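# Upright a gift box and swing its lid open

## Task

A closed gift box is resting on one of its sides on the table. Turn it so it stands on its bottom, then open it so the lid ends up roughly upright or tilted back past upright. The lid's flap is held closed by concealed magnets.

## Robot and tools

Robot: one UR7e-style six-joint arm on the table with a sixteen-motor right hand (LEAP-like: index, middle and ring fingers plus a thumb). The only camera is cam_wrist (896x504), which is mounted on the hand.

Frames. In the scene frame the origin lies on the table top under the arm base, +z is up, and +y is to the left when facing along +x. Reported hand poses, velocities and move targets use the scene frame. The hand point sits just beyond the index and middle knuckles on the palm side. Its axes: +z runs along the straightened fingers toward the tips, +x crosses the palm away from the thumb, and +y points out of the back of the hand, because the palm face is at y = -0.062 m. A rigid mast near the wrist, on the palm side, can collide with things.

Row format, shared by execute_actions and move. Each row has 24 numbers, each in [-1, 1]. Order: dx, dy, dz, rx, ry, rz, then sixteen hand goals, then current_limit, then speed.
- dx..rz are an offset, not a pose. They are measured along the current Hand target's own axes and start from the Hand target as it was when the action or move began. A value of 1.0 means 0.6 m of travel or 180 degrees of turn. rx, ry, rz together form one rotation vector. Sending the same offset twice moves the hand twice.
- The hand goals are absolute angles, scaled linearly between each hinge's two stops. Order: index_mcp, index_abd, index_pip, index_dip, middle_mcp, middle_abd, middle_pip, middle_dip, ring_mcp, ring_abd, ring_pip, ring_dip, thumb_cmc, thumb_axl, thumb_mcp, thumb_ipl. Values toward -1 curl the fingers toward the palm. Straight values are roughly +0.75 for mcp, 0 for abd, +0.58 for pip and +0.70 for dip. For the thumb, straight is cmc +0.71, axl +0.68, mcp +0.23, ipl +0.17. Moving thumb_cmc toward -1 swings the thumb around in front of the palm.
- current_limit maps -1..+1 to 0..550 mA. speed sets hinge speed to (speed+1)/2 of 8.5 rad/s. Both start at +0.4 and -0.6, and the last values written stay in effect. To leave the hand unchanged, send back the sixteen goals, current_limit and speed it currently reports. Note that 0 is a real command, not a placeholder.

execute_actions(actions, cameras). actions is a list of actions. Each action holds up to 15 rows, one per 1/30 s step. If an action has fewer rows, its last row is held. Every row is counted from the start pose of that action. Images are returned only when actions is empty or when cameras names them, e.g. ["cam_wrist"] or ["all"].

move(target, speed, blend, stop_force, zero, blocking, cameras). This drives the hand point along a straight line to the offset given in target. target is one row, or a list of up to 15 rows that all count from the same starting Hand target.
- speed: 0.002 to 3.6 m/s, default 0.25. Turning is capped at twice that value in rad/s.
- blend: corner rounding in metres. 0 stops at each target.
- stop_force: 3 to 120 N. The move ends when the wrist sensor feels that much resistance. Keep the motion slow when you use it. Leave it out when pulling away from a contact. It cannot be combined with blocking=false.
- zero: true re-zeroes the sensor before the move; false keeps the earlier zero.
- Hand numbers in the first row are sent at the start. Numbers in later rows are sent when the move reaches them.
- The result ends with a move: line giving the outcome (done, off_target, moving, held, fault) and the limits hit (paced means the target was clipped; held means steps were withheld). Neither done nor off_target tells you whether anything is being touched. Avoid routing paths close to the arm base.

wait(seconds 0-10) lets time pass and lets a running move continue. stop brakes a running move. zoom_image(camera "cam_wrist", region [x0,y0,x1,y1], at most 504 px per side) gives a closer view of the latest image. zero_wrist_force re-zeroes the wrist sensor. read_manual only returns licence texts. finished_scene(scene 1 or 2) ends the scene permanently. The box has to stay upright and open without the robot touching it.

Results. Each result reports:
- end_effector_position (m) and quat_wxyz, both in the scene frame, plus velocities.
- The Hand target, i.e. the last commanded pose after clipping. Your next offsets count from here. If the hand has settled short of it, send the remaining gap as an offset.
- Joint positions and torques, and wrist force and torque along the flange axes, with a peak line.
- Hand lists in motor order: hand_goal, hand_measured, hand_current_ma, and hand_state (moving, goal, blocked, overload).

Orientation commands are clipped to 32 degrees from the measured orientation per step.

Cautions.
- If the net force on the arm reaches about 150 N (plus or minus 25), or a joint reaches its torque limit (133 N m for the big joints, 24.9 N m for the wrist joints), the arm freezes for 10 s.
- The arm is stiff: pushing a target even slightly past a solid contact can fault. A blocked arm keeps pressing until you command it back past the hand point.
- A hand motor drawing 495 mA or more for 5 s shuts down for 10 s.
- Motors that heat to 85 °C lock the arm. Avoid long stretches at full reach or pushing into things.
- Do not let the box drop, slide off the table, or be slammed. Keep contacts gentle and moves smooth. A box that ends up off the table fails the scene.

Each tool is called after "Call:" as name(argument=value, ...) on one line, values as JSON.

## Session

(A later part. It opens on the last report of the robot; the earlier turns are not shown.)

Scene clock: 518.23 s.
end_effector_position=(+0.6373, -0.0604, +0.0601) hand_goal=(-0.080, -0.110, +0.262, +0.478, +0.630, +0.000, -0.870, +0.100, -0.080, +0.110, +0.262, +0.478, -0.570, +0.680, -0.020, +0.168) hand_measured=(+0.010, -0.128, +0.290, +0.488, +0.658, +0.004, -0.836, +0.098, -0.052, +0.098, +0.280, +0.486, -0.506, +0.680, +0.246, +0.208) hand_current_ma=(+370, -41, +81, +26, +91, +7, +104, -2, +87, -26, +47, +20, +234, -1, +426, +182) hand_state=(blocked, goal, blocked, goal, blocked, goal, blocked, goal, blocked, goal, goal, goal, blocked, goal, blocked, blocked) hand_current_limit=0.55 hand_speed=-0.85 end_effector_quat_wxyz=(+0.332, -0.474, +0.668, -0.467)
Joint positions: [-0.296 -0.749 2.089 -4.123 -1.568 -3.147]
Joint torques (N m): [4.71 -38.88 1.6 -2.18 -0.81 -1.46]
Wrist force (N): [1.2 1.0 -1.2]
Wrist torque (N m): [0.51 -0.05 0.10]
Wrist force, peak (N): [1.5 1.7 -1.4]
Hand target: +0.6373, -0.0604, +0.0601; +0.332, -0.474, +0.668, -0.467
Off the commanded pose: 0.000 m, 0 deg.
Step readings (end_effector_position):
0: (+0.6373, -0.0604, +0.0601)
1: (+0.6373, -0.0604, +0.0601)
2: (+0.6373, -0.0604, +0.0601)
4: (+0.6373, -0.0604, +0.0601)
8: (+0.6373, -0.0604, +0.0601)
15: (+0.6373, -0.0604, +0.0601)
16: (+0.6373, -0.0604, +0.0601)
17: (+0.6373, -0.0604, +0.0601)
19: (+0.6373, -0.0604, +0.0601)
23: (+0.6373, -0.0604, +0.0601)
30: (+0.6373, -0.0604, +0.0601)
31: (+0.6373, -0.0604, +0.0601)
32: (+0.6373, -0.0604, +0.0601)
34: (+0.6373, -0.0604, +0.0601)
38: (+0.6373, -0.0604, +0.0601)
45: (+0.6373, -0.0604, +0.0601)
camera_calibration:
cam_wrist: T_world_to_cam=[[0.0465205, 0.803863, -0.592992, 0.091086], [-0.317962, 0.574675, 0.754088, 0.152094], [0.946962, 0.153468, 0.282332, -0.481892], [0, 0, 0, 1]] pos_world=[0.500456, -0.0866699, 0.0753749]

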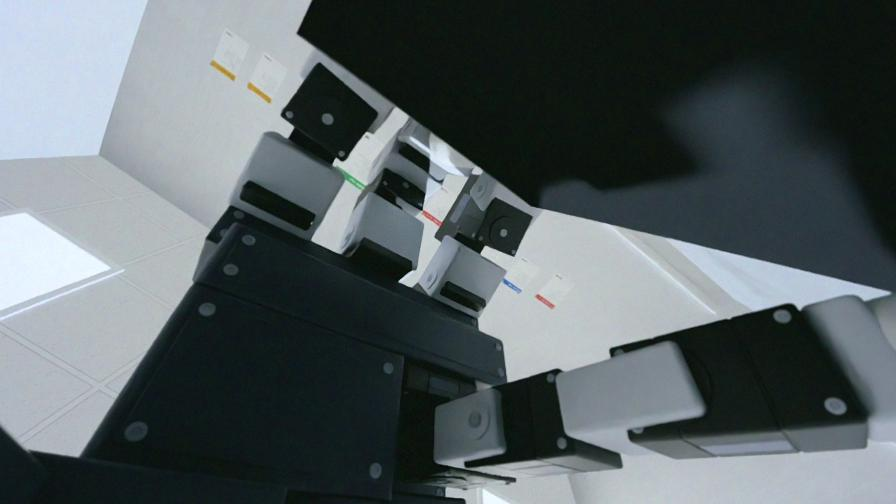

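Call:
execute_actions(actions=[[[0,0,0,0,0,0,-0.08,-0.11,0.261,0.478,0.62,0,-0.88,0.0,-0.08,0.11,0.261,0.478,-0.571,0.68,-0.02,0.168,0.55,-0.85]],[[0,0,0,0,0,0,-0.08,-0.11,0.261,0.478,0.63,0,-0.89,-0.1,-0.08,0.11,0.261,0.478,-0.571,0.68,-0.02,0.168,0.55,-0.85]],[[0,0,0,0,0,0,-0.08,-0.11,0.261,0.478,0.64,0,-0.9,-0.2,-0.08,0.11,0.261,0.478,-0.571,0.68,-0.02,0.168,0.55,-0.85]]], cameras=["all"])

Scene clock: 520.97 s.
end_effector_position=(+0.6373, -0.0604, +0.0601) hand_goal=(-0.080, -0.110, +0.262, +0.478, +0.640, +0.000, -0.900, -0.200, -0.080, +0.110, +0.262, +0.478, -0.570, +0.680, -0.020, +0.168) hand_measured=(+0.010, -0.132, +0.292, +0.490, +0.632, +0.000, -0.888, -0.194, -0.052, +0.094, +0.280, +0.486, -0.506, +0.680, +0.246, +0.208) hand_current_ma=(+370, -51, +94, +28, -20, -1, +32, +14, +90, -35, +47, +20, +234, -1, +426, +182) hand_state=(blocked, blocked, blocked, goal, goal, goal, goal, goal, blocked, goal, goal, goal, blocked, goal, blocked, blocked) hand_current_limit=0.55 hand_speed=-0.85 end_effector_quat_wxyz=(+0.332, -0.474, +0.668, -0.467)
Joint positions: [-0.296 -0.749 2.089 -4.123 -1.568 -3.147]
Joint torques (N m): [3.9 -46.82 1.39 -2.85 -0.87 -1.42]
Wrist force (N): [1.6 -1.3 -3.1]
Wrist torque (N m): [0.41 -0.01 0.09]
Wrist force, peak (N): [1.7 -1.5 -3.2]
Hand target: +0.6373, -0.0604, +0.0601; +0.332, -0.474, +0.668, -0.467
Off the commanded pose: 0.000 m, 0 deg.
Step readings (end_effector_position):
0: (+0.6373, -0.0604, +0.0601)
1: (+0.6373, -0.0604, +0.0601)
2: (+0.6373, -0.0604, +0.0601)
4: (+0.6373, -0.0604, +0.0601)
8: (+0.6373, -0.0604, +0.0601)
15: (+0.6373, -0.0604, +0.0601)
16: (+0.6373, -0.0604, +0.0601)
17: (+0.6373, -0.0604, +0.0601)
19: (+0.6373, -0.0604, +0.0601)
23: (+0.6373, -0.0604, +0.0601)
30: (+0.6373, -0.0604, +0.0601)
31: (+0.6373, -0.0604, +0.0601)
32: (+0.6373, -0.0604, +0.0601)
34: (+0.6373, -0.0604, +0.0601)
38: (+0.6373, -0.0604, +0.0601)
45: (+0.6373, -0.0604, +0.0601)
camera_calibration:
cam_wrist: T_world_to_cam=[[0.0465205, 0.803863, -0.592992, 0.091086], [-0.317962, 0.574675, 0.754088, 0.152094], [0.946962, 0.153468, 0.282332, -0.481892], [0, 0, 0, 1]] pos_world=[0.500456, -0.0866699, 0.0753749]

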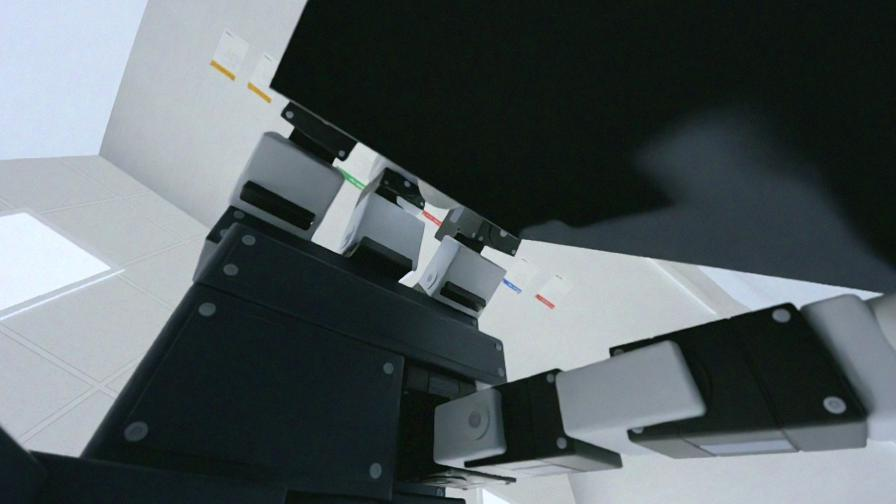

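Call:
execute_actions(actions=[[[0,0,0,0,0,0,-0.08,-0.11,0.261,0.478,0.62,0,-0.91,-0.3,-0.08,0.11,0.261,0.478,-0.571,0.68,-0.02,0.168,0.55,-0.85]],[[0,0,0,0,0,0,-0.08,-0.11,0.261,0.478,0.6,0,-0.92,-0.4,-0.08,0.11,0.261,0.478,-0.571,0.68,-0.02,0.168,0.55,-0.85]],[[0,0,0,0,0,0,-0.08,-0.11,0.261,0.478,0.58,0,-0.92,-0.5,-0.08,0.11,0.261,0.478,-0.571,0.68,-0.02,0.168,0.55,-0.85]]], cameras=["all"])

Scene clock: 523.17 s.
end_effector_position=(+0.6373, -0.0604, +0.0601) hand_goal=(-0.080, -0.110, +0.262, +0.478, +0.580, +0.000, -0.920, -0.500, -0.080, +0.110, +0.262, +0.478, -0.570, +0.680, -0.020, +0.168) hand_measured=(+0.010, -0.132, +0.292, +0.490, +0.578, +0.000, -0.914, -0.496, -0.052, +0.094, +0.280, +0.486, -0.506, +0.680, +0.246, +0.208) hand_current_ma=(+370, -51, +94, +28, -5, -1, +13, +6, +90, -35, +47, +20, +234, -1, +426, +182) hand_state=(blocked, blocked, blocked, goal, goal, goal, goal, goal, blocked, goal, goal, goal, blocked, goal, blocked, blocked) hand_current_limit=0.55 hand_speed=-0.85 end_effector_quat_wxyz=(+0.332, -0.474, +0.668, -0.467)
Joint positions: [-0.296 -0.749 2.089 -4.123 -1.568 -3.147]
Joint torques (N m): [4.59 -47.52 0.05 -2.94 -0.46 -1.38]
Wrist force (N): [1.8 -1.5 -2.6]
Wrist torque (N m): [0.45 -0.02 0.09]
Wrist force, peak (N): [1.5 -1.9 -3.4]
Hand target: +0.6373, -0.0604, +0.0601; +0.332, -0.474, +0.668, -0.467
Off the commanded pose: 0.000 m, 0 deg.
Step readings (end_effector_position):
0: (+0.6373, -0.0604, +0.0601)
1: (+0.6373, -0.0604, +0.0601)
2: (+0.6373, -0.0604, +0.0601)
4: (+0.6373, -0.0604, +0.0601)
8: (+0.6373, -0.0604, +0.0601)
15: (+0.6373, -0.0604, +0.0601)
16: (+0.6373, -0.0604, +0.0601)
17: (+0.6373, -0.0604, +0.0601)
19: (+0.6373, -0.0604, +0.0601)
23: (+0.6373, -0.0604, +0.0601)
30: (+0.6373, -0.0604, +0.0601)
31: (+0.6373, -0.0604, +0.0601)
32: (+0.6373, -0.0604, +0.0601)
34: (+0.6373, -0.0604, +0.0601)
38: (+0.6373, -0.0604, +0.0601)
45: (+0.6373, -0.0604, +0.0601)
camera_calibration:
cam_wrist: T_world_to_cam=[[0.0465205, 0.803863, -0.592992, 0.091086], [-0.317962, 0.574675, 0.754088, 0.152094], [0.946962, 0.153468, 0.282332, -0.481892], [0, 0, 0, 1]] pos_world=[0.500456, -0.0866699, 0.0753749]

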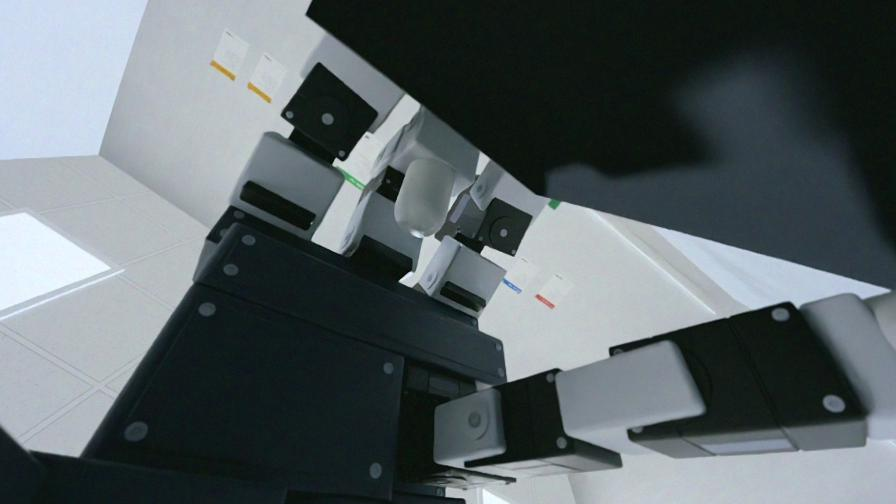

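Call:
execute_actions(actions=[[[0,0,0,0,0,0,-0.08,-0.11,0.261,0.478,0.95,0,-0.92,-0.5,-0.08,0.11,0.261,0.478,-0.571,0.68,-0.02,0.168,0.55,-0.7]],[[0,0,0,0,0,0,-0.08,-0.11,0.261,0.478,0.95,0,-0.6,0.2,-0.08,0.11,0.261,0.478,-0.571,0.68,-0.02,0.168,0.55,-0.7]],[[0,0,0,0,0,0,-0.08,-0.11,0.261,0.478,0.7,0,-0.54,0.26,-0.08,0.11,0.261,0.478,-0.571,0.68,-0.02,0.168,0.55,-0.7]],[[0,0,0,0,0,0,-0.08,-0.11,0.261,0.478,0.45,0,-0.54,0.26,-0.08,0.11,0.261,0.478,-0.571,0.68,-0.02,0.168,0.55,-0.8]],[[0,0,0,0,0,0,-0.08,-0.11,0.261,0.478,0.4,0,-0.6,0.2,-0.08,0.11,0.261,0.478,-0.571,0.68,-0.02,0.168,0.55,-0.8]],[[0,0,0,0,0,0,-0.08,-0.11,0.261,0.478,0.5,0,-0.7,0.116,-0.08,0.11,0.261,0.478,-0.571,0.68,-0.02,0.168,0.55,-0.8]],[[0,0,0,0,0,0,-0.08,-0.11,0.261,0.478,0.52,0,-0.78,0.1,-0.08,0.11,0.261,0.478,-0.571,0.68,-0.02,0.168,0.55,-0.8]],[[0,0,0,0,0,0,-0.08,-0.11,0.261,0.478,0.54,0,-0.87,0.05,-0.08,0.11,0.261,0.478,-0.571,0.68,-0.02,0.168,0.55,-0.8]]], cameras=["all"])

Scene clock: 529.73 s.
end_effector_position=(+0.6373, -0.0604, +0.0601) hand_goal=(-0.080, -0.110, +0.262, +0.478, +0.540, +0.000, -0.870, +0.050, -0.080, +0.110, +0.262, +0.478, -0.570, +0.680, -0.020, +0.168) hand_measured=(+0.010, -0.132, +0.294, +0.490, +0.534, +0.000, -0.854, +0.058, -0.052, +0.094, +0.280, +0.486, -0.506, +0.680, +0.246, +0.208) hand_current_ma=(+370, -51, +95, +28, -13, -1, +44, +20, +90, -35, +47, +20, +234, -1, +426, +182) hand_state=(blocked, blocked, blocked, goal, goal, goal, goal, goal, blocked, goal, goal, goal, blocked, goal, blocked, blocked) hand_current_limit=0.55 hand_speed=-0.80 end_effector_quat_wxyz=(+0.332, -0.474, +0.668, -0.467)
Joint positions: [-0.296 -0.749 2.089 -4.123 -1.568 -3.147]
Joint torques (N m): [2.92 -47.1 1.29 -0.68 0.08 -1.35]
Wrist force (N): [1.5 -1.6 -3.3]
Wrist torque (N m): [0.40 -0.04 0.11]
Wrist force, peak (N): [1.5 -1.6 -3.3]
Hand target: +0.6373, -0.0604, +0.0601; +0.332, -0.474, +0.668, -0.467
Off the commanded pose: 0.000 m, 0 deg.
Step readings (end_effector_position):
0: (+0.6373, -0.0604, +0.0601)
1: (+0.6373, -0.0604, +0.0601)
2: (+0.6373, -0.0604, +0.0601)
4: (+0.6373, -0.0604, +0.0601)
8: (+0.6373, -0.0604, +0.0601)
15: (+0.6373, -0.0604, +0.0601)
16: (+0.6373, -0.0604, +0.0601)
17: (+0.6373, -0.0604, +0.0601)
19: (+0.6373, -0.0604, +0.0601)
23: (+0.6373, -0.0604, +0.0601)
30: (+0.6373, -0.0604, +0.0601)
31: (+0.6373, -0.0604, +0.0601)
32: (+0.6373, -0.0604, +0.0601)
34: (+0.6373, -0.0604, +0.0601)
38: (+0.6373, -0.0604, +0.0601)
45: (+0.6373, -0.0604, +0.0601)
46: (+0.6373, -0.0604, +0.0601)
47: (+0.6373, -0.0604, +0.0601)
49: (+0.6373, -0.0604, +0.0601)
53: (+0.6373, -0.0604, +0.0601)
60: (+0.6373, -0.0604, +0.0601)
61: (+0.6373, -0.0604, +0.0601)
62: (+0.6373, -0.0604, +0.0601)
64: (+0.6373, -0.0604, +0.0601)
68: (+0.6373, -0.0604, +0.0601)
75: (+0.6373, -0.0604, +0.0601)
76: (+0.6373, -0.0604, +0.0601)
77: (+0.6373, -0.0604, +0.0601)
79: (+0.6373, -0.0604, +0.0601)
83: (+0.6373, -0.0604, +0.0601)
90: (+0.6373, -0.0604, +0.0601)
91: (+0.6373, -0.0604, +0.0601)
92: (+0.6373, -0.0604, +0.0601)
94: (+0.6373, -0.0604, +0.0601)
98: (+0.6373, -0.0604, +0.0601)
105: (+0.6373, -0.0604, +0.0601)
106: (+0.6373, -0.0604, +0.0601)
107: (+0.6373, -0.0604, +0.0601)
109: (+0.6373, -0.0604, +0.0601)
113: (+0.6373, -0.0604, +0.0601)
120: (+0.6373, -0.0604, +0.0601)
camera_calibration:
cam_wrist: T_world_to_cam=[[0.0465205, 0.803863, -0.592992, 0.091086], [-0.317962, 0.574675, 0.754088, 0.152094], [0.946962, 0.153468, 0.282332, -0.481892], [0, 0, 0, 1]] pos_world=[0.500456, -0.0866699, 0.0753749]

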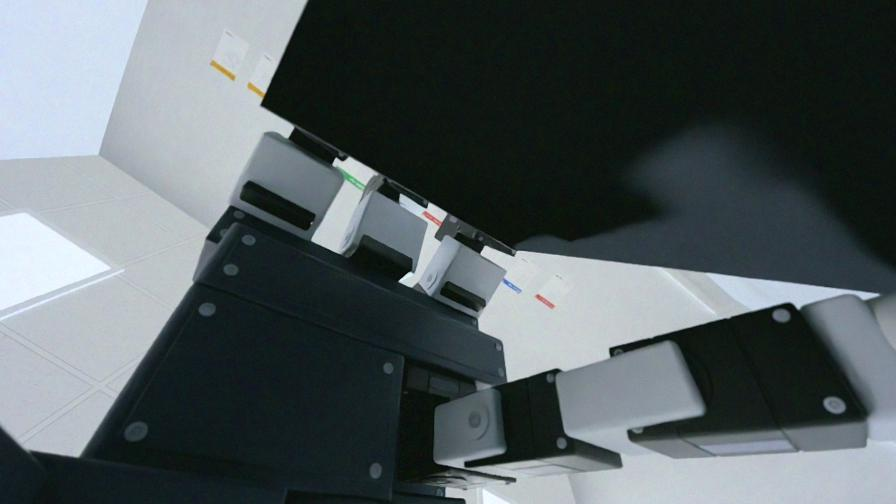

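Call:
execute_actions(actions=[[[0,0,0,0,0,0,-0.08,-0.11,0.261,0.478,0.54,0,-0.87,0.05,0.3,0.11,0.261,0.478,-0.571,0.68,-0.02,0.168,0.55,-0.8]],[[0,0,0,0,0,0,-0.08,-0.11,0.261,0.478,0.54,0,-0.87,0.05,0.68,0.11,0.2,0.4,-0.571,0.68,-0.02,0.168,0.55,-0.7]],[[0,0,0,0,0,0,-0.08,-0.11,0.261,0.478,0.54,0,-0.87,0.05,0.7,0.11,-0.3,0.2,-0.571,0.68,-0.02,0.168,0.55,-0.7]],[[0,0,0,0,0,0,-0.08,-0.11,0.261,0.478,0.54,0,-0.87,0.05,0.68,0.11,-0.526,0.116,-0.571,0.68,-0.02,0.168,0.55,-0.7]],[[0,0,0,0,0,0,-0.08,-0.11,0.261,0.478,0.54,0,-0.87,0.05,0.5,0.11,-0.526,0.116,-0.571,0.68,-0.02,0.168,0.55,-0.8]],[[0,0,0,0,0,0,-0.08,-0.11,0.261,0.478,0.54,0,-0.87,0.05,0.36,0.11,-0.526,0.116,-0.571,0.68,-0.02,0.168,0.55,-0.8]]], cameras=["all"])

Scene clock: 535.33 s.
end_effector_position=(+0.6373, -0.0604, +0.0601) hand_goal=(-0.080, -0.110, +0.262, +0.478, +0.540, +0.000, -0.870, +0.050, +0.360, +0.110, -0.526, +0.116, -0.570, +0.680, -0.020, +0.168) hand_measured=(+0.010, -0.132, +0.296, +0.490, +0.542, +0.002, -0.860, +0.050, +0.358, +0.106, -0.522, +0.120, -0.520, +0.680, +0.246, +0.208) hand_current_ma=(+370, -51, +105, +28, +5, +2, +26, +1, -4, -5, +7, +6, +174, -1, +426, +182) hand_state=(blocked, blocked, blocked, goal, goal, goal, goal, goal, goal, goal, goal, goal, blocked, goal, blocked, blocked) hand_current_limit=0.55 hand_speed=-0.80 end_effector_quat_wxyz=(+0.332, -0.474, +0.668, -0.467)
Joint positions: [-0.296 -0.749 2.089 -4.123 -1.568 -3.147]
Joint torques (N m): [2.06 -46.41 1.14 -0.55 0.71 -1.17]
Wrist force (N): [1.6 -1.7 -2.9]
Wrist torque (N m): [0.41 -0.08 0.19]
Wrist force, peak (N): [1.5 -1.8 -3.2]
Hand target: +0.6373, -0.0604, +0.0601; +0.332, -0.474, +0.668, -0.467
Off the commanded pose: 0.000 m, 0 deg.
Step readings (end_effector_position):
0: (+0.6373, -0.0604, +0.0601)
1: (+0.6373, -0.0604, +0.0601)
2: (+0.6373, -0.0604, +0.0601)
4: (+0.6373, -0.0604, +0.0601)
8: (+0.6373, -0.0604, +0.0601)
15: (+0.6373, -0.0604, +0.0601)
16: (+0.6373, -0.0604, +0.0601)
17: (+0.6373, -0.0604, +0.0601)
19: (+0.6373, -0.0604, +0.0601)
23: (+0.6373, -0.0604, +0.0601)
30: (+0.6373, -0.0604, +0.0601)
31: (+0.6373, -0.0604, +0.0601)
32: (+0.6373, -0.0604, +0.0601)
34: (+0.6373, -0.0604, +0.0601)
38: (+0.6373, -0.0604, +0.0601)
45: (+0.6373, -0.0604, +0.0601)
46: (+0.6373, -0.0604, +0.0601)
47: (+0.6373, -0.0604, +0.0601)
49: (+0.6373, -0.0604, +0.0601)
53: (+0.6373, -0.0604, +0.0601)
60: (+0.6373, -0.0604, +0.0601)
61: (+0.6373, -0.0604, +0.0601)
62: (+0.6373, -0.0604, +0.0601)
64: (+0.6373, -0.0604, +0.0601)
68: (+0.6373, -0.0604, +0.0601)
75: (+0.6373, -0.0604, +0.0601)
76: (+0.6373, -0.0604, +0.0601)
77: (+0.6373, -0.0604, +0.0601)
79: (+0.6373, -0.0604, +0.0601)
83: (+0.6373, -0.0604, +0.0601)
90: (+0.6373, -0.0604, +0.0601)
camera_calibration:
cam_wrist: T_world_to_cam=[[0.0465205, 0.803863, -0.592992, 0.091086], [-0.317962, 0.574675, 0.754088, 0.152094], [0.946962, 0.153468, 0.282332, -0.481892], [0, 0, 0, 1]] pos_world=[0.500456, -0.0866699, 0.0753749]

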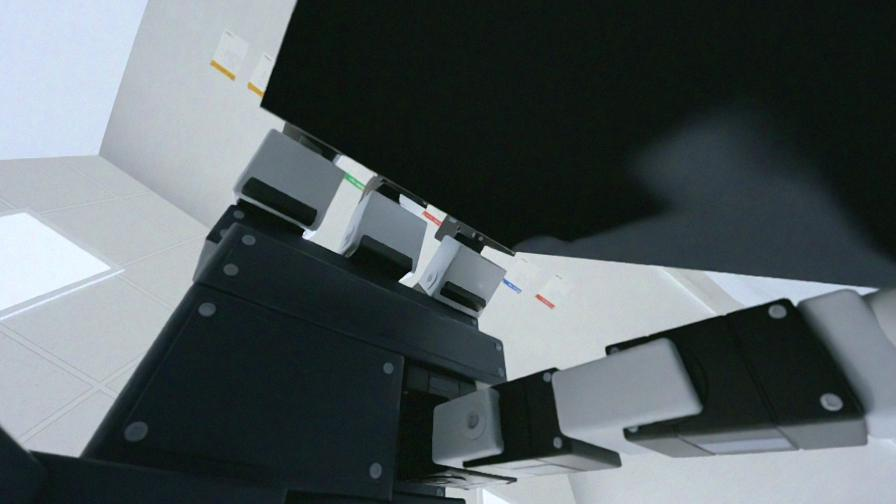

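Call:
execute_actions(actions=[[[0,0,0,0,0,0,-0.08,-0.11,0.261,0.478,0.5,0,-0.88,0.09,0.4,0.11,-0.7,0.116,-0.571,0.68,-0.02,0.168,0.55,-0.8]],[[0,0,0,0,0,0,-0.08,-0.11,0.261,0.478,0.436,0,-0.905,0.116,0.436,0.11,-0.905,0.116,-0.571,0.68,-0.02,0.168,0.55,-0.8]],[[0,0,0,0,0,0,-0.08,-0.11,0.261,0.478,0.34,0,-0.88,0.05,0.34,0.11,-0.88,0.05,-0.571,0.68,-0.02,0.168,0.55,-0.8]],[[0,0,0,0,0,0,-0.08,-0.11,0.261,0.478,0.237,0,-0.858,-0.03,0.237,0.11,-0.858,-0.03,-0.571,0.68,-0.02,0.168,0.55,-0.8]]], cameras=["all"])

Scene clock: 539.17 s.
end_effector_position=(+0.6373, -0.0604, +0.0601) hand_goal=(-0.080, -0.110, +0.262, +0.478, +0.238, +0.000, -0.858, -0.030, +0.238, +0.110, -0.858, -0.030, -0.570, +0.680, -0.020, +0.168) hand_measured=(+0.010, -0.132, +0.300, +0.490, +0.242, +0.000, -0.856, -0.026, +0.238, +0.106, -0.858, -0.026, -0.542, +0.680, +0.246, +0.208) hand_current_ma=(+370, -54, +121, +28, +8, -1, +4, +10, +0, -5, -1, +6, +89, -1, +426, +182) hand_state=(blocked, blocked, blocked, goal, goal, goal, goal, goal, goal, goal, goal, goal, blocked, goal, blocked, blocked) hand_current_limit=0.55 hand_speed=-0.80 end_effector_quat_wxyz=(+0.332, -0.474, +0.668, -0.467)
Joint positions: [-0.296 -0.749 2.089 -4.123 -1.568 -3.147]
Joint torques (N m): [2.37 -46.87 0.78 -0.59 0.92 -0.87]
Wrist force (N): [1.4 -3.3 -3.6]
Wrist torque (N m): [0.42 -0.08 0.20]
Wrist force, peak (N): [1.6 -3.5 -3.8]
Hand target: +0.6373, -0.0604, +0.0601; +0.332, -0.474, +0.668, -0.467
Off the commanded pose: 0.000 m, 0 deg.
Step readings (end_effector_position):
0: (+0.6373, -0.0604, +0.0601)
1: (+0.6373, -0.0604, +0.0601)
2: (+0.6373, -0.0604, +0.0601)
4: (+0.6373, -0.0604, +0.0601)
8: (+0.6373, -0.0604, +0.0601)
15: (+0.6373, -0.0604, +0.0601)
16: (+0.6373, -0.0604, +0.0601)
17: (+0.6373, -0.0604, +0.0601)
19: (+0.6373, -0.0604, +0.0601)
23: (+0.6373, -0.0604, +0.0601)
30: (+0.6373, -0.0604, +0.0601)
31: (+0.6373, -0.0604, +0.0601)
32: (+0.6373, -0.0604, +0.0601)
34: (+0.6373, -0.0604, +0.0601)
38: (+0.6373, -0.0604, +0.0601)
45: (+0.6373, -0.0604, +0.0601)
46: (+0.6373, -0.0604, +0.0601)
47: (+0.6373, -0.0604, +0.0601)
49: (+0.6373, -0.0604, +0.0601)
53: (+0.6373, -0.0604, +0.0601)
60: (+0.6373, -0.0604, +0.0601)
camera_calibration:
cam_wrist: T_world_to_cam=[[0.0465205, 0.803863, -0.592992, 0.091086], [-0.317962, 0.574675, 0.754088, 0.152094], [0.946962, 0.153468, 0.282332, -0.481892], [0, 0, 0, 1]] pos_world=[0.500456, -0.0866699, 0.0753749]

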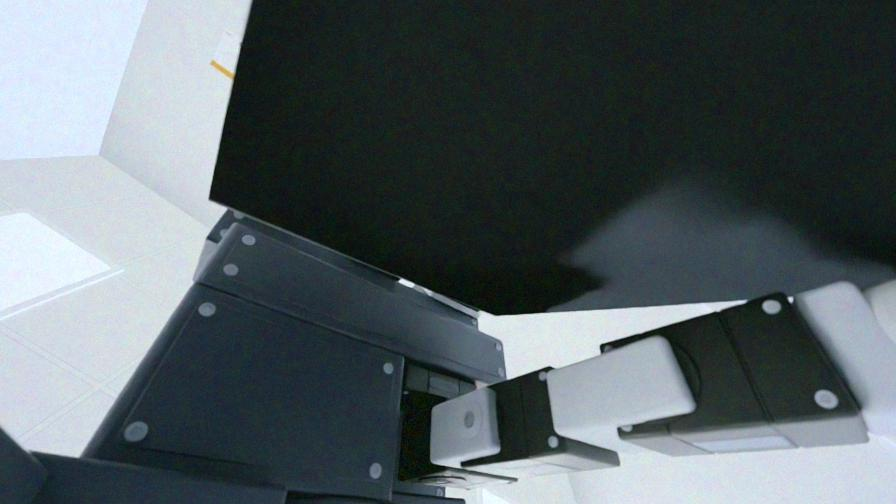

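Call:
execute_actions(actions=[[[0,0,0,0,0,0,-0.08,-0.11,0.261,0.478,0.1,0,-0.78,0.04,0.1,0.11,-0.78,0.04,-0.571,0.68,-0.02,0.168,0.55,-0.8]],[[0,0,0,0,0,0,-0.08,-0.11,0.261,0.478,-0.049,0,-0.69,0.116,-0.049,0.11,-0.69,0.116,-0.571,0.68,-0.02,0.168,0.55,-0.8]]], cameras=["all"])

Scene clock: 540.77 s.
end_effector_position=(+0.6373, -0.0604, +0.0601) hand_goal=(-0.080, -0.110, +0.262, +0.478, -0.048, +0.000, -0.690, +0.116, -0.048, +0.110, -0.690, +0.116, -0.570, +0.680, -0.020, +0.168) hand_measured=(+0.010, -0.132, +0.302, +0.490, -0.042, +0.000, -0.688, +0.116, -0.040, +0.106, -0.688, +0.114, -0.550, +0.680, +0.246, +0.208) hand_current_ma=(+370, -54, +126, +28, +12, +0, +4, -1, +20, -5, +4, -3, +58, -1, +426, +182) hand_state=(blocked, blocked, blocked, goal, goal, goal, goal, goal, goal, goal, goal, goal, blocked, goal, blocked, blocked) hand_current_limit=0.55 hand_speed=-0.80 end_effector_quat_wxyz=(+0.332, -0.474, +0.668, -0.467)
Joint positions: [-0.296 -0.749 2.089 -4.123 -1.568 -3.147]
Joint torques (N m): [1.62 -47.64 0.4 -0.39 1.12 -1.13]
Wrist force (N): [1.4 -3.6 -4.0]
Wrist torque (N m): [0.46 -0.09 0.22]
Wrist force, peak (N): [1.4 -4.2 -4.0]
Hand target: +0.6373, -0.0604, +0.0601; +0.332, -0.474, +0.668, -0.467
Off the commanded pose: 0.000 m, 0 deg.
Step readings (end_effector_position):
0: (+0.6373, -0.0604, +0.0601)
1: (+0.6373, -0.0604, +0.0601)
2: (+0.6373, -0.0604, +0.0601)
4: (+0.6373, -0.0604, +0.0601)
8: (+0.6373, -0.0604, +0.0601)
15: (+0.6373, -0.0604, +0.0601)
16: (+0.6373, -0.0604, +0.0601)
17: (+0.6373, -0.0604, +0.0601)
19: (+0.6373, -0.0604, +0.0601)
23: (+0.6373, -0.0604, +0.0601)
30: (+0.6373, -0.0604, +0.0601)
camera_calibration:
cam_wrist: T_world_to_cam=[[0.0465205, 0.803863, -0.592992, 0.091086], [-0.317962, 0.574675, 0.754088, 0.152094], [0.946962, 0.153468, 0.282332, -0.481892], [0, 0, 0, 1]] pos_world=[0.500456, -0.0866699, 0.0753749]

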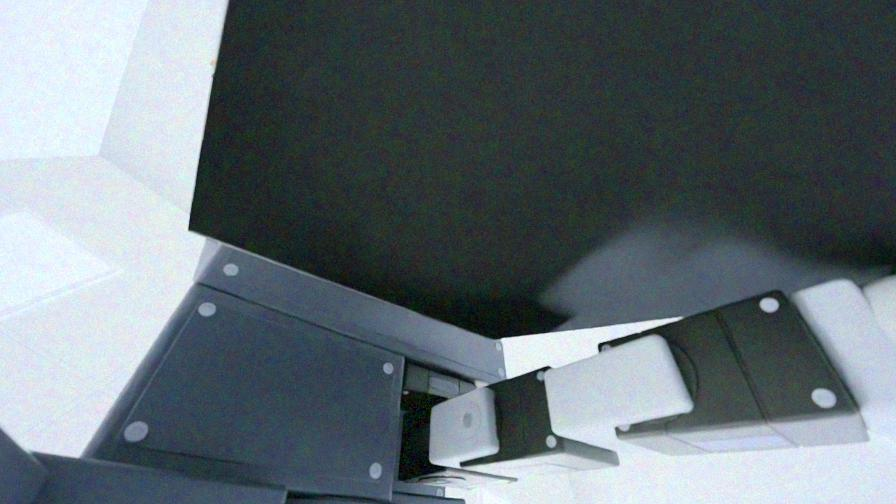

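Call:
execute_actions(actions=[[[0,0,0,0,0,0,0.03,-0.11,0.261,0.478,-0.049,0,-0.69,0.116,-0.049,0.11,-0.69,0.116,-0.571,0.68,0.23,0.168,0.55,-0.8]],[[0,0,0,0,0,0,0.25,-0.11,0.261,0.478,-0.049,0,-0.69,0.116,-0.049,0.11,-0.69,0.116,-0.571,0.68,0.45,0.168,0.55,-0.75]],[[0,0,0,0,0,0,0.4,-0.11,0.261,0.478,-0.049,0,-0.69,0.116,-0.049,0.11,-0.69,0.116,-0.1,0.68,0.45,0.168,0.55,-0.7]],[[0,0,0,0,0,0,0.4,-0.11,0.261,0.478,-0.049,0,-0.69,0.116,-0.049,0.11,-0.69,0.116,0.714,0.68,0.23,0.168,0.55,-0.6]],[[0,0,0,0,0,0,0.4,-0.11,0.261,0.478,-0.17,0,-0.59,0.25,-0.17,0.11,-0.59,0.25,0.714,0.68,0.23,0.168,0.55,-0.8]]], cameras=["all"])

Scene clock: 545.03 s.
end_effector_position=(+0.6373, -0.0604, +0.0601) hand_goal=(+0.400, -0.110, +0.262, +0.478, -0.170, +0.000, -0.590, +0.250, -0.170, +0.110, -0.590, +0.250, +0.714, +0.680, +0.230, +0.168) hand_measured=(+0.382, -0.114, +0.264, +0.482, -0.164, +0.000, -0.590, +0.248, -0.166, +0.106, -0.590, +0.248, +0.692, +0.680, +0.230, +0.170) hand_current_ma=(-50, -5, +3, +6, +12, +0, -1, -5, +9, -5, +0, -4, -61, -1, +1, +3) hand_state=(goal, goal, goal, goal, goal, goal, goal, goal, goal, goal, goal, goal, blocked, goal, goal, goal) hand_current_limit=0.55 hand_speed=-0.80 end_effector_quat_wxyz=(+0.332, -0.474, +0.668, -0.467)
Joint positions: [-0.296 -0.749 2.089 -4.123 -1.567 -3.147]
Joint torques (N m): [0.89 -45.08 1.15 -3.69 1.25 -0.91]
Wrist force (N): [1.3 2.3 -0.7]
Wrist torque (N m): [0.49 -0.01 0.08]
Wrist force, peak (N): [1.3 -4.3 -3.9]
Hand target: +0.6373, -0.0604, +0.0601; +0.332, -0.474, +0.668, -0.467
Off the commanded pose: 0.000 m, 0 deg.
Step readings (end_effector_position):
0: (+0.6373, -0.0604, +0.0601)
1: (+0.6373, -0.0604, +0.0601)
2: (+0.6373, -0.0604, +0.0601)
4: (+0.6373, -0.0604, +0.0601)
8: (+0.6373, -0.0604, +0.0601)
15: (+0.6373, -0.0604, +0.0601)
16: (+0.6373, -0.0604, +0.0601)
17: (+0.6373, -0.0604, +0.0601)
19: (+0.6373, -0.0604, +0.0601)
23: (+0.6373, -0.0604, +0.0601)
30: (+0.6373, -0.0604, +0.0601)
31: (+0.6373, -0.0604, +0.0601)
32: (+0.6373, -0.0604, +0.0601)
34: (+0.6373, -0.0604, +0.0601)
38: (+0.6373, -0.0604, +0.0601)
45: (+0.6373, -0.0604, +0.0601)
46: (+0.6373, -0.0604, +0.0601)
47: (+0.6373, -0.0604, +0.0601)
49: (+0.6373, -0.0604, +0.0601)
53: (+0.6373, -0.0604, +0.0601)
60: (+0.6373, -0.0604, +0.0601)
61: (+0.6373, -0.0604, +0.0601)
62: (+0.6373, -0.0604, +0.0601)
64: (+0.6373, -0.0604, +0.0601)
68: (+0.6373, -0.0604, +0.0601)
75: (+0.6373, -0.0604, +0.0601)
camera_calibration:
cam_wrist: T_world_to_cam=[[0.0465205, 0.803863, -0.592992, 0.091086], [-0.317962, 0.574675, 0.754088, 0.152094], [0.946962, 0.153468, 0.282332, -0.481892], [0, 0, 0, 1]] pos_world=[0.500456, -0.0866699, 0.0753749]

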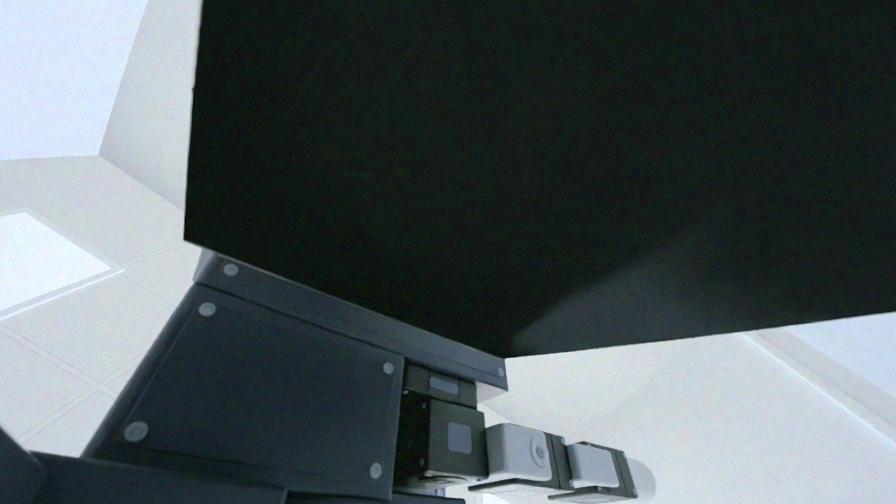

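Call:
execute_actions(actions=[[[0,0,0,0,0,0,0.4,-0.11,0.261,0.478,-0.23,0,-0.535,0.33,-0.23,0.11,-0.535,0.33,0.714,0.68,0.23,0.168,0.55,-0.8]],[[0,0,0,0,0,0,0.4,-0.11,0.261,0.478,-0.289,0,-0.483,0.406,-0.289,0.11,-0.483,0.406,0.714,0.68,0.23,0.168,0.55,-0.8]]], cameras=["all"])

Scene clock: 546.50 s.
end_effector_position=(+0.6373, -0.0604, +0.0601) hand_goal=(+0.400, -0.110, +0.262, +0.478, -0.288, +0.000, -0.482, +0.406, -0.288, +0.110, -0.482, +0.406, +0.714, +0.680, +0.230, +0.168) hand_measured=(+0.382, -0.114, +0.264, +0.482, -0.280, +0.000, -0.482, +0.404, -0.282, +0.106, -0.482, +0.404, +0.692, +0.680, +0.230, +0.170) hand_current_ma=(-50, -5, +3, +6, +17, +0, -1, -4, +16, -5, +0, -4, -61, -1, +1, +3) hand_state=(goal, goal, goal, goal, goal, goal, goal, goal, goal, goal, goal, goal, blocked, goal, goal, goal) hand_current_limit=0.55 hand_speed=-0.80 end_effector_quat_wxyz=(+0.332, -0.474, +0.668, -0.467)
Joint positions: [-0.296 -0.749 2.089 -4.123 -1.567 -3.147]
Joint torques (N m): [0.65 -45.37 0.42 -3.65 1.37 -0.65]
Wrist force (N): [1.4 2.3 -0.9]
Wrist torque (N m): [0.51 -0.02 0.08]
Wrist force, peak (N): [1.5 2.5 -0.8]
Hand target: +0.6373, -0.0604, +0.0601; +0.332, -0.474, +0.668, -0.467
Off the commanded pose: 0.000 m, 0 deg.
Step readings (end_effector_position):
0: (+0.6373, -0.0604, +0.0601)
1: (+0.6373, -0.0604, +0.0601)
2: (+0.6373, -0.0604, +0.0601)
4: (+0.6373, -0.0604, +0.0601)
8: (+0.6373, -0.0604, +0.0601)
15: (+0.6373, -0.0604, +0.0601)
16: (+0.6373, -0.0604, +0.0601)
17: (+0.6373, -0.0604, +0.0601)
19: (+0.6373, -0.0604, +0.0601)
23: (+0.6373, -0.0604, +0.0601)
30: (+0.6373, -0.0604, +0.0601)
camera_calibration:
cam_wrist: T_world_to_cam=[[0.0465205, 0.803863, -0.592992, 0.091086], [-0.317962, 0.574675, 0.754088, 0.152094], [0.946962, 0.153468, 0.282332, -0.481892], [0, 0, 0, 1]] pos_world=[0.500456, -0.0866699, 0.0753749]

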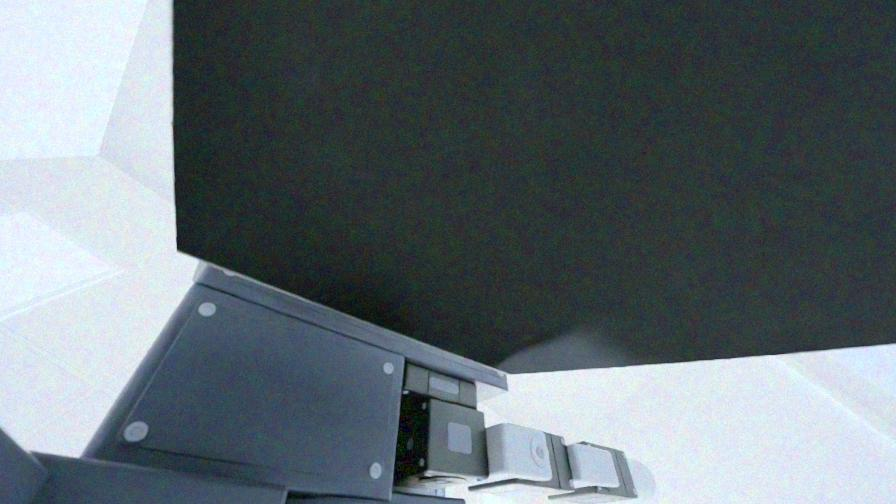

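Call:
move(target=[0,0.01425,-0.0392,0,0,0,0.4,-0.11,0.261,0.478,-0.288,0,-0.482,0.406,-0.288,0.11,-0.482,0.406,0.714,0.68,0.23,0.168,0.55,-0.8], speed=0.05, cameras=["all"])

Scene clock: 547.93 s.
end_effector_position=(+0.6138, -0.0522, +0.0602) hand_goal=(+0.400, -0.110, +0.262, +0.478, -0.288, +0.000, -0.482, +0.406, -0.288, +0.110, -0.482, +0.406, +0.714, +0.680, +0.230, +0.168) hand_measured=(+0.382, -0.114, +0.264, +0.482, -0.280, +0.000, -0.482, +0.404, -0.282, +0.106, -0.482, +0.404, +0.692, +0.680, +0.230, +0.170) hand_current_ma=(-49, -5, +3, +6, +17, +0, +0, -4, +16, -5, +1, -3, -61, -1, +1, +3) hand_state=(goal, goal, goal, goal, goal, goal, goal, goal, goal, goal, goal, goal, blocked, goal, goal, goal) hand_current_limit=0.55 hand_speed=-0.80 end_effector_quat_wxyz=(+0.332, -0.474, +0.668, -0.467)
Joint positions: [-0.296 -0.764 2.158 -4.177 -1.567 -3.148]
Joint torques (N m): [-7.75 -50.35 3.34 -3.59 1.74 -1.53]
Wrist force (N): [1.5 2.5 -0.7]
Wrist torque (N m): [0.54 -0.04 0.11]
Wrist force, peak (N): [1.7 2.5 -0.9]
Hand target: +0.6137, -0.0522, +0.0602; +0.332, -0.474, +0.668, -0.467
Off the commanded pose: 0.000 m, 0 deg.
move: done
camera_calibration:
cam_wrist: T_world_to_cam=[[0.0465205, 0.803863, -0.592992, 0.0855665], [-0.317962, 0.574675, 0.754088, 0.139776], [0.946962, 0.153468, 0.282332, -0.460941], [0, 0, 0, 1]] pos_world=[0.476956, -0.0783699, 0.0754749]

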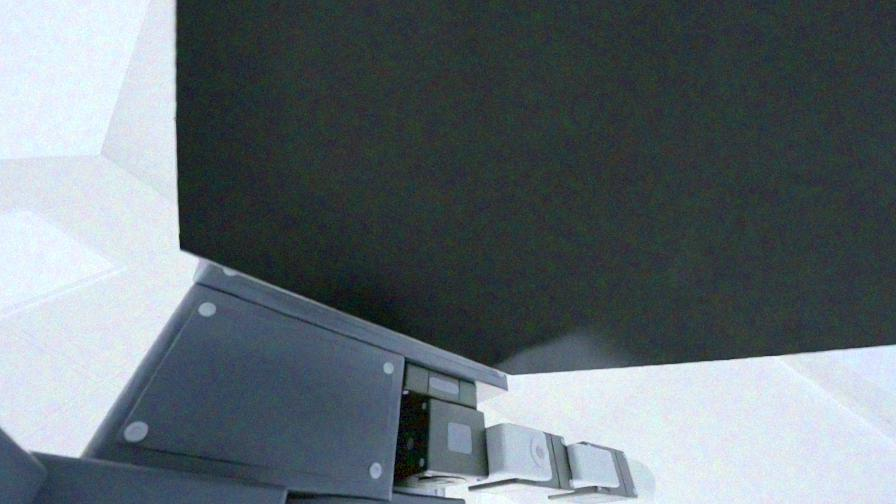

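Call:
move(target=[0,-0.0313,-0.0114,0,0,0,0.4,-0.11,0.261,0.478,-0.288,0,-0.482,0.406,-0.288,0.11,-0.482,0.406,0.714,0.68,0.23,0.168,0.55,-0.8], speed=0.04, cameras=["all"])

Scene clock: 554.40 s.
end_effector_position=(+0.6137, -0.0522, +0.0800) hand_goal=(+0.400, -0.110, +0.262, +0.478, -0.288, +0.000, -0.482, +0.406, -0.288, +0.110, -0.482, +0.406, +0.714, +0.680, +0.230, +0.168) hand_measured=(+0.382, -0.114, +0.264, +0.482, -0.280, +0.000, -0.476, +0.408, -0.282, +0.106, -0.480, +0.406, +0.692, +0.680, +0.230, +0.170) hand_current_ma=(-49, -5, +3, +6, +17, +0, +14, +2, +16, -5, +5, -1, -61, -1, +1, +3) hand_state=(goal, goal, goal, goal, goal, goal, goal, goal, goal, goal, goal, goal, blocked, goal, goal, goal) hand_current_limit=0.55 hand_speed=-0.80 end_effector_quat_wxyz=(+0.332, -0.474, +0.668, -0.467)
Joint positions: [-0.296 -0.819 2.169 -4.133 -1.567 -3.147]
Joint torques (N m): [6.1 -47.22 3.74 -0.75 -1.56 0.99]
Wrist force (N): [1.5 2.9 -0.5]
Wrist torque (N m): [0.55 -0.05 0.11]
Wrist force, peak (N): [1.7 2.9 -0.6]
Hand target: +0.6137, -0.0522, +0.0802; +0.332, -0.474, +0.668, -0.467
Off the commanded pose: 0.000 m, 0 deg.
move: done
camera_calibration:
cam_wrist: T_world_to_cam=[[0.0465205, 0.803863, -0.592992, 0.0973124], [-0.317962, 0.574675, 0.754088, 0.124814], [0.946962, 0.153468, 0.282332, -0.466436], [0, 0, 0, 1]] pos_world=[0.476856, -0.0783699, 0.0952749]

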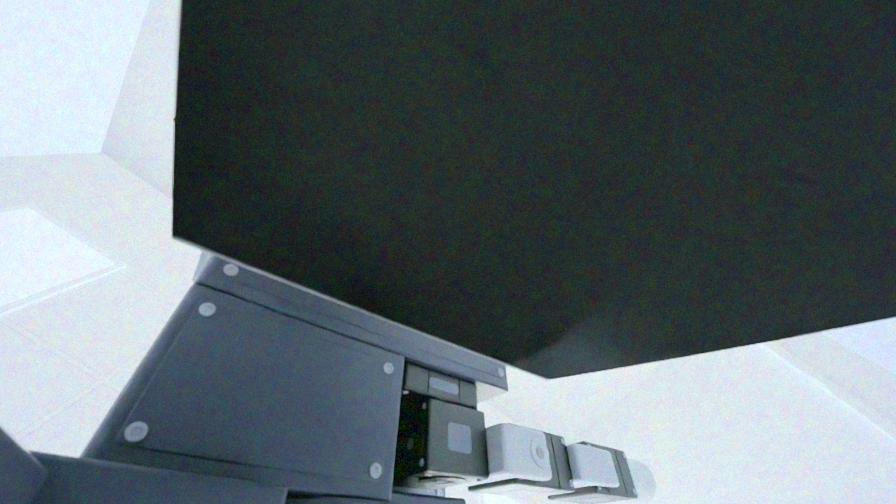

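Call:
move(target=[0,0.0114,-0.0314,0,0,0,0.4,-0.11,0.261,0.478,-0.288,0,-0.482,0.406,-0.288,0.11,-0.482,0.406,0.714,0.68,0.23,0.168,0.55,-0.8], speed=0.05, cameras=["all"])

Scene clock: 556.07 s.
end_effector_position=(+0.5949, -0.0456, +0.0802) hand_goal=(+0.400, -0.110, +0.262, +0.478, -0.288, +0.000, -0.482, +0.406, -0.288, +0.110, -0.482, +0.406, +0.714, +0.680, +0.230, +0.168) hand_measured=(+0.382, -0.114, +0.264, +0.482, -0.280, +0.000, -0.476, +0.408, -0.282, +0.106, -0.480, +0.406, +0.692, +0.680, +0.230, +0.170) hand_current_ma=(-49, -5, +3, +6, +17, +0, +14, +2, +16, -5, +5, -1, -61, -1, +1, +3) hand_state=(goal, goal, goal, goal, goal, goal, goal, goal, goal, goal, goal, goal, blocked, goal, goal, goal) hand_current_limit=0.55 hand_speed=-0.80 end_effector_quat_wxyz=(+0.332, -0.474, +0.668, -0.467)
Joint positions: [-0.296 -0.832 2.224 -4.175 -1.567 -3.148]
Joint torques (N m): [-7.89 -47.85 3.54 -3.9 1.74 -1.58]
Wrist force (N): [1.5 3.0 -0.8]
Wrist torque (N m): [0.61 -0.04 0.11]
Wrist force, peak (N): [1.7 3.1 -0.7]
Hand target: +0.5948, -0.0456, +0.0802; +0.332, -0.474, +0.668, -0.467
Off the commanded pose: 0.000 m, 0 deg.
move: done
camera_calibration:
cam_wrist: T_world_to_cam=[[0.0465205, 0.803863, -0.592992, 0.0930001], [-0.317962, 0.574675, 0.754088, 0.114892], [0.946962, 0.153468, 0.282332, -0.449703], [0, 0, 0, 1]] pos_world=[0.458056, -0.0717699, 0.0954749]

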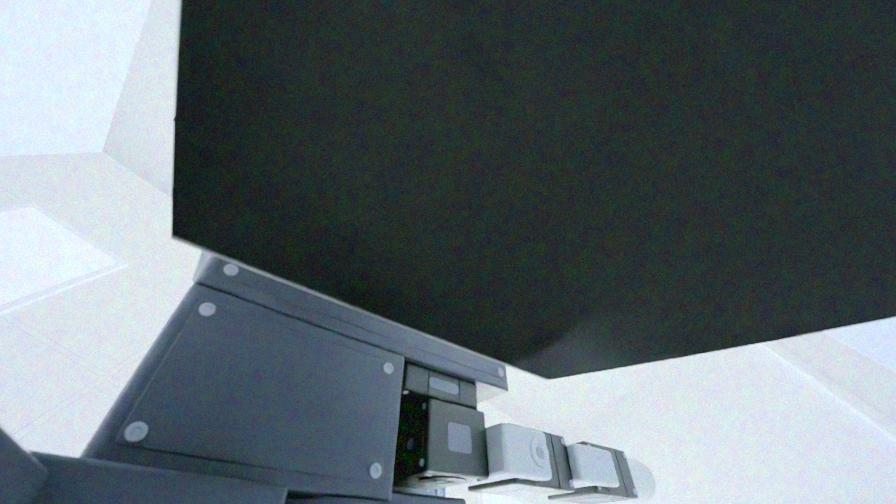

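Call:
move(target=[[0,0.0313,0.0114,0,0,0,0.4,-0.11,0.261,0.478,-0.288,0,-0.482,0.406,-0.288,0.11,-0.482,0.406,0.714,0.68,0.23,0.168,0.55,-0.8],[0,0.0199,0.0427,0,0,0,0.4,-0.11,0.261,0.478,-0.288,0,-0.482,0.406,-0.288,0.11,-0.482,0.406,0.714,0.68,0.23,0.168,0.55,-0.8]], speed=0.04, cameras=["all"])

Scene clock: 558.73 s.
end_effector_position=(+0.6135, -0.0521, +0.0602) hand_goal=(+0.400, -0.110, +0.262, +0.478, -0.288, +0.000, -0.482, +0.406, -0.288, +0.110, -0.482, +0.406, +0.714, +0.680, +0.230, +0.168) hand_measured=(+0.384, -0.114, +0.264, +0.482, -0.282, +0.000, -0.476, +0.408, -0.282, +0.106, -0.478, +0.406, +0.692, +0.680, +0.230, +0.170) hand_current_ma=(-49, -5, +3, +6, +15, +0, +14, +2, +16, -5, +6, -1, -61, -1, +1, +3) hand_state=(goal, goal, goal, goal, goal, goal, goal, goal, goal, goal, goal, goal, blocked, goal, goal, goal) hand_current_limit=0.55 hand_speed=-0.80 end_effector_quat_wxyz=(+0.332, -0.474, +0.668, -0.467)
Joint positions: [-0.296 -0.764 2.159 -4.177 -1.567 -3.148]
Joint torques (N m): [5.96 -33.36 -14.65 -1.05 -1.65 1.16]
Wrist force (N): [1.4 2.2 -0.9]
Wrist torque (N m): [0.50 -0.01 0.08]
Wrist force, peak (N): [1.6 3.2 -0.5]
Hand target: +0.6137, -0.0521, +0.0602; +0.332, -0.474, +0.668, -0.467
Off the commanded pose: 0.000 m, 0 deg.
move: done
camera_calibration:
cam_wrist: T_world_to_cam=[[0.0465205, 0.803863, -0.592992, 0.0855805], [-0.317962, 0.574675, 0.754088, 0.139681], [0.946962, 0.153468, 0.282332, -0.460657], [0, 0, 0, 1]] pos_world=[0.476656, -0.0783699, 0.0754749]

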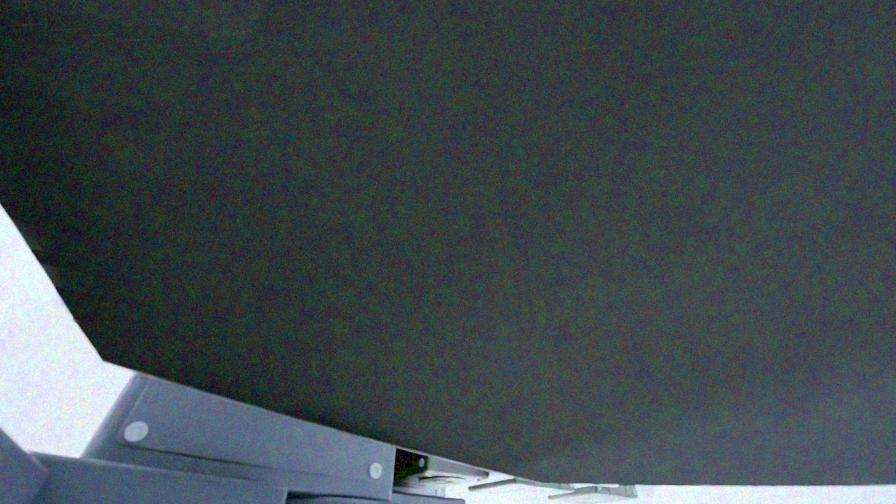

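Call:
move(target=[[0,-0.0684,0.188,0,0,0,0.4,-0.11,0.261,0.478,-0.288,0,-0.482,0.406,-0.288,0.11,-0.482,0.406,0.714,0.68,0.23,0.168,0.55,-0.8],[0,-0.433,0.0198,-0.19,0,0,0.4,-0.11,0.261,0.478,-0.288,0,-0.482,0.406,-0.288,0.11,-0.482,0.406,0.714,0.68,0.23,0.168,0.55,-0.8],[-0.0292,-0.3098,-0.3188,-0.3889,0,0,0.4,-0.11,0.261,0.478,-0.288,0,-0.482,0.406,-0.288,0.11,-0.482,0.406,0.714,0.68,0.23,0.168,0.55,-0.8]], speed=[0.08,0.25,0.25], blend=[0.02,0.03,0], cameras=["all"])

Scene clock: 568.43 s.
end_effector_position=(+0.5099, +0.0023, +0.3004) hand_goal=(+0.400, -0.110, +0.262, +0.478, -0.288, +0.000, -0.482, +0.406, -0.288, +0.110, -0.482, +0.406, +0.714, +0.680, +0.230, +0.168) hand_measured=(+0.402, -0.112, +0.264, +0.482, -0.282, +0.000, -0.476, +0.408, -0.282, +0.106, -0.478, +0.406, +0.712, +0.680, +0.228, +0.168) hand_current_ma=(+3, -5, +3, +6, +14, +0, +13, +2, +15, -5, +6, -1, -5, -1, -5, +2) hand_state=(goal, goal, goal, goal, goal, goal, goal, goal, goal, goal, goal, goal, goal, goal, goal, goal) hand_current_limit=0.55 hand_speed=-0.80 end_effector_quat_wxyz=(+0.000, -0.579, +0.815, +0.000)
Joint positions: [-0.262 -1.344 1.607 -1.825 -1.575 -3.113]
Joint torques (N m): [6.21 -42.4 -11.3 -0.56 1.91 1.49]
Wrist force (N): [2.6 0.8 1.6]
Wrist torque (N m): [0.29 -0.21 0.15]
Wrist force, peak (N): [1.6 3.3 0.1]
Hand target: +0.5098, +0.0024, +0.3004; +0.000, -0.579, +0.815, +0.001
Off the commanded pose: 0.000 m, 0 deg.
move: done
camera_calibration:
cam_wrist: T_world_to_cam=[[-0.343306, 0.939208, 0.00534187, 0.207796], [0.654603, 0.235189, 0.718457, -0.590127], [0.673525, 0.250147, -0.695551, -0.00579958], [0, 0, 0, 1]] pos_world=[0.461543, -0.0549221, 0.418837]

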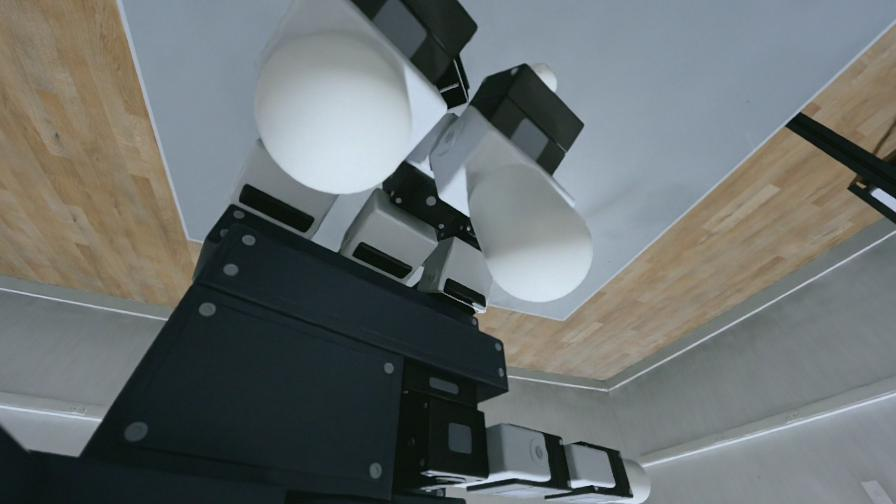

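Call:
move(target=[0,0.25,0,0,0,0,0.95,0.3,0.576,0.69,0.95,0,0.576,0.69,0.95,0,0.576,0.69,0.714,0.68,0.23,0.168,0.55,-0.5], speed=0.25, cameras=["all"])

Scene clock: 570.17 s.
end_effector_position=(+0.3683, +0.0518, +0.3004) hand_goal=(+0.950, +0.300, +0.576, +0.690, +0.950, +0.000, +0.576, +0.690, +0.950, +0.000, +0.576, +0.690, +0.714, +0.680, +0.230, +0.168) hand_measured=(+0.942, +0.294, +0.572, +0.686, +0.940, +0.000, +0.572, +0.688, +0.940, +0.002, +0.572, +0.688, +0.712, +0.680, +0.228, +0.168) hand_current_ma=(-20, -12, -6, -6, -25, +0, -6, -4, -26, +5, -7, -4, -3, -1, -5, +2) hand_state=(goal, goal, goal, goal, goal, goal, goal, goal, goal, goal, goal, goal, goal, goal, goal, goal) hand_current_limit=0.55 hand_speed=-0.50 end_effector_quat_wxyz=(+0.000, -0.579, +0.815, +0.001)
Joint positions: [-0.251 -1.691 1.971 -1.841 -1.575 -3.102]
Joint torques (N m): [-8.69 -27.45 -10.42 -0.7 1.74 -1.53]
Wrist force (N): [2.7 0.8 1.7]
Wrist torque (N m): [0.10 -0.21 0.18]
Wrist force, peak (N): [2.9 1.7 1.5]
Hand target: +0.3682, +0.0518, +0.3005; +0.000, -0.579, +0.815, +0.001
Off the commanded pose: 0.000 m, 0 deg.
move: done
camera_calibration:
cam_wrist: T_world_to_cam=[[-0.343285, 0.939215, 0.00546352, 0.112635], [0.654823, 0.235161, 0.718266, -0.509139], [0.673322, 0.250147, -0.695747, 0.0774064], [0, 0, 0, 1]] pos_world=[0.319943, -0.00542206, 0.418937]

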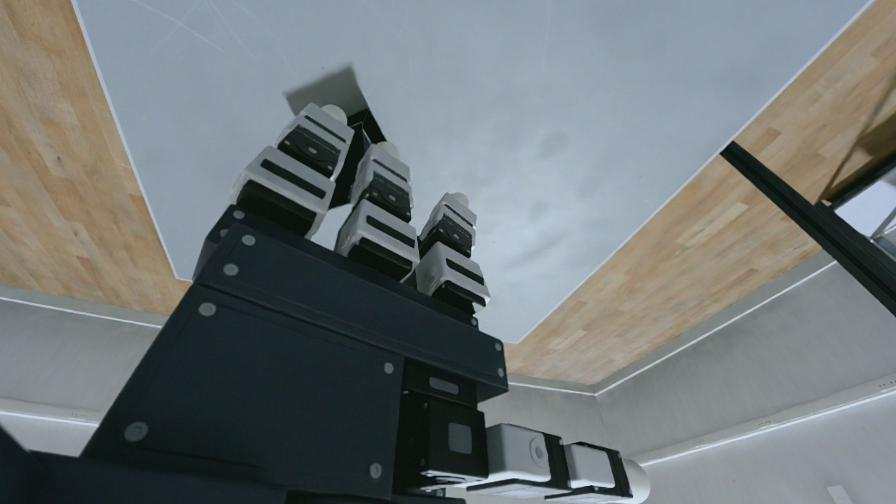

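Call:
zoom_image(camera="cam_wrist", region=[230, 40, 480, 240])

Call:
move(target=[0.16,0.1,0,0,0,0,0.95,0.3,0.576,0.69,0.95,0,0.576,0.69,0.95,0,0.576,0.69,0.714,0.68,0.23,0.168,0.55,-0.5], cameras=["all"])

Scaled by 2.016.

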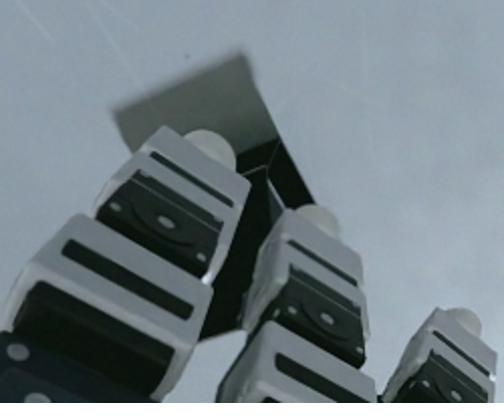

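Scene clock: 571.80 s.
end_effector_position=(+0.2800, -0.0190, +0.3004) hand_goal=(+0.950, +0.300, +0.576, +0.690, +0.950, +0.000, +0.576, +0.690, +0.950, +0.000, +0.576, +0.690, +0.714, +0.680, +0.230, +0.168) hand_measured=(+0.942, +0.294, +0.572, +0.686, +0.942, +0.000, +0.572, +0.688, +0.940, +0.002, +0.572, +0.688, +0.712, +0.680, +0.228, +0.168) hand_current_ma=(-20, -11, -6, -6, -22, +0, -6, -4, -24, +4, -7, -4, -3, -1, -5, +2) hand_state=(goal, goal, goal, goal, goal, goal, goal, goal, goal, goal, goal, goal, goal, goal, goal, goal) hand_current_limit=0.55 hand_speed=-0.50 end_effector_quat_wxyz=(+0.000, -0.579, +0.815, +0.001)
Joint positions: [-0.517 -1.916 2.136 -1.783 -1.577 -3.367]
Joint torques (N m): [-9.12 -17.31 -11.24 -0.74 1.73 -1.6]
Wrist force (N): [2.4 0.9 1.7]
Wrist torque (N m): [0.10 -0.20 0.27]
Wrist force, peak (N): [3.4 1.3 1.7]
Hand target: +0.2799, -0.0190, +0.3004; +0.000, -0.579, +0.815, +0.001
Off the commanded pose: 0.000 m, 0 deg.
move: done
camera_calibration:
cam_wrist: T_world_to_cam=[[-0.343285, 0.939215, 0.00546352, 0.14882], [0.654823, 0.235161, 0.718266, -0.434597], [0.673322, 0.250147, -0.695747, 0.154502], [0, 0, 0, 1]] pos_world=[0.231643, -0.0762221, 0.418837]

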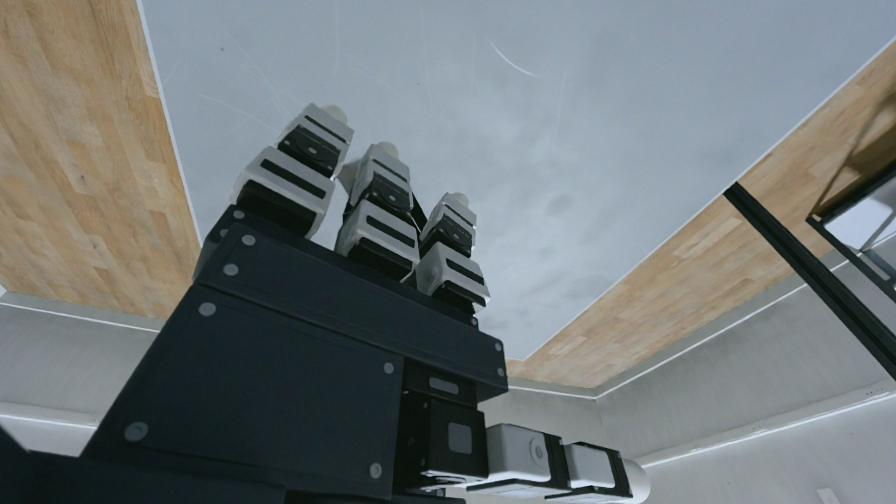

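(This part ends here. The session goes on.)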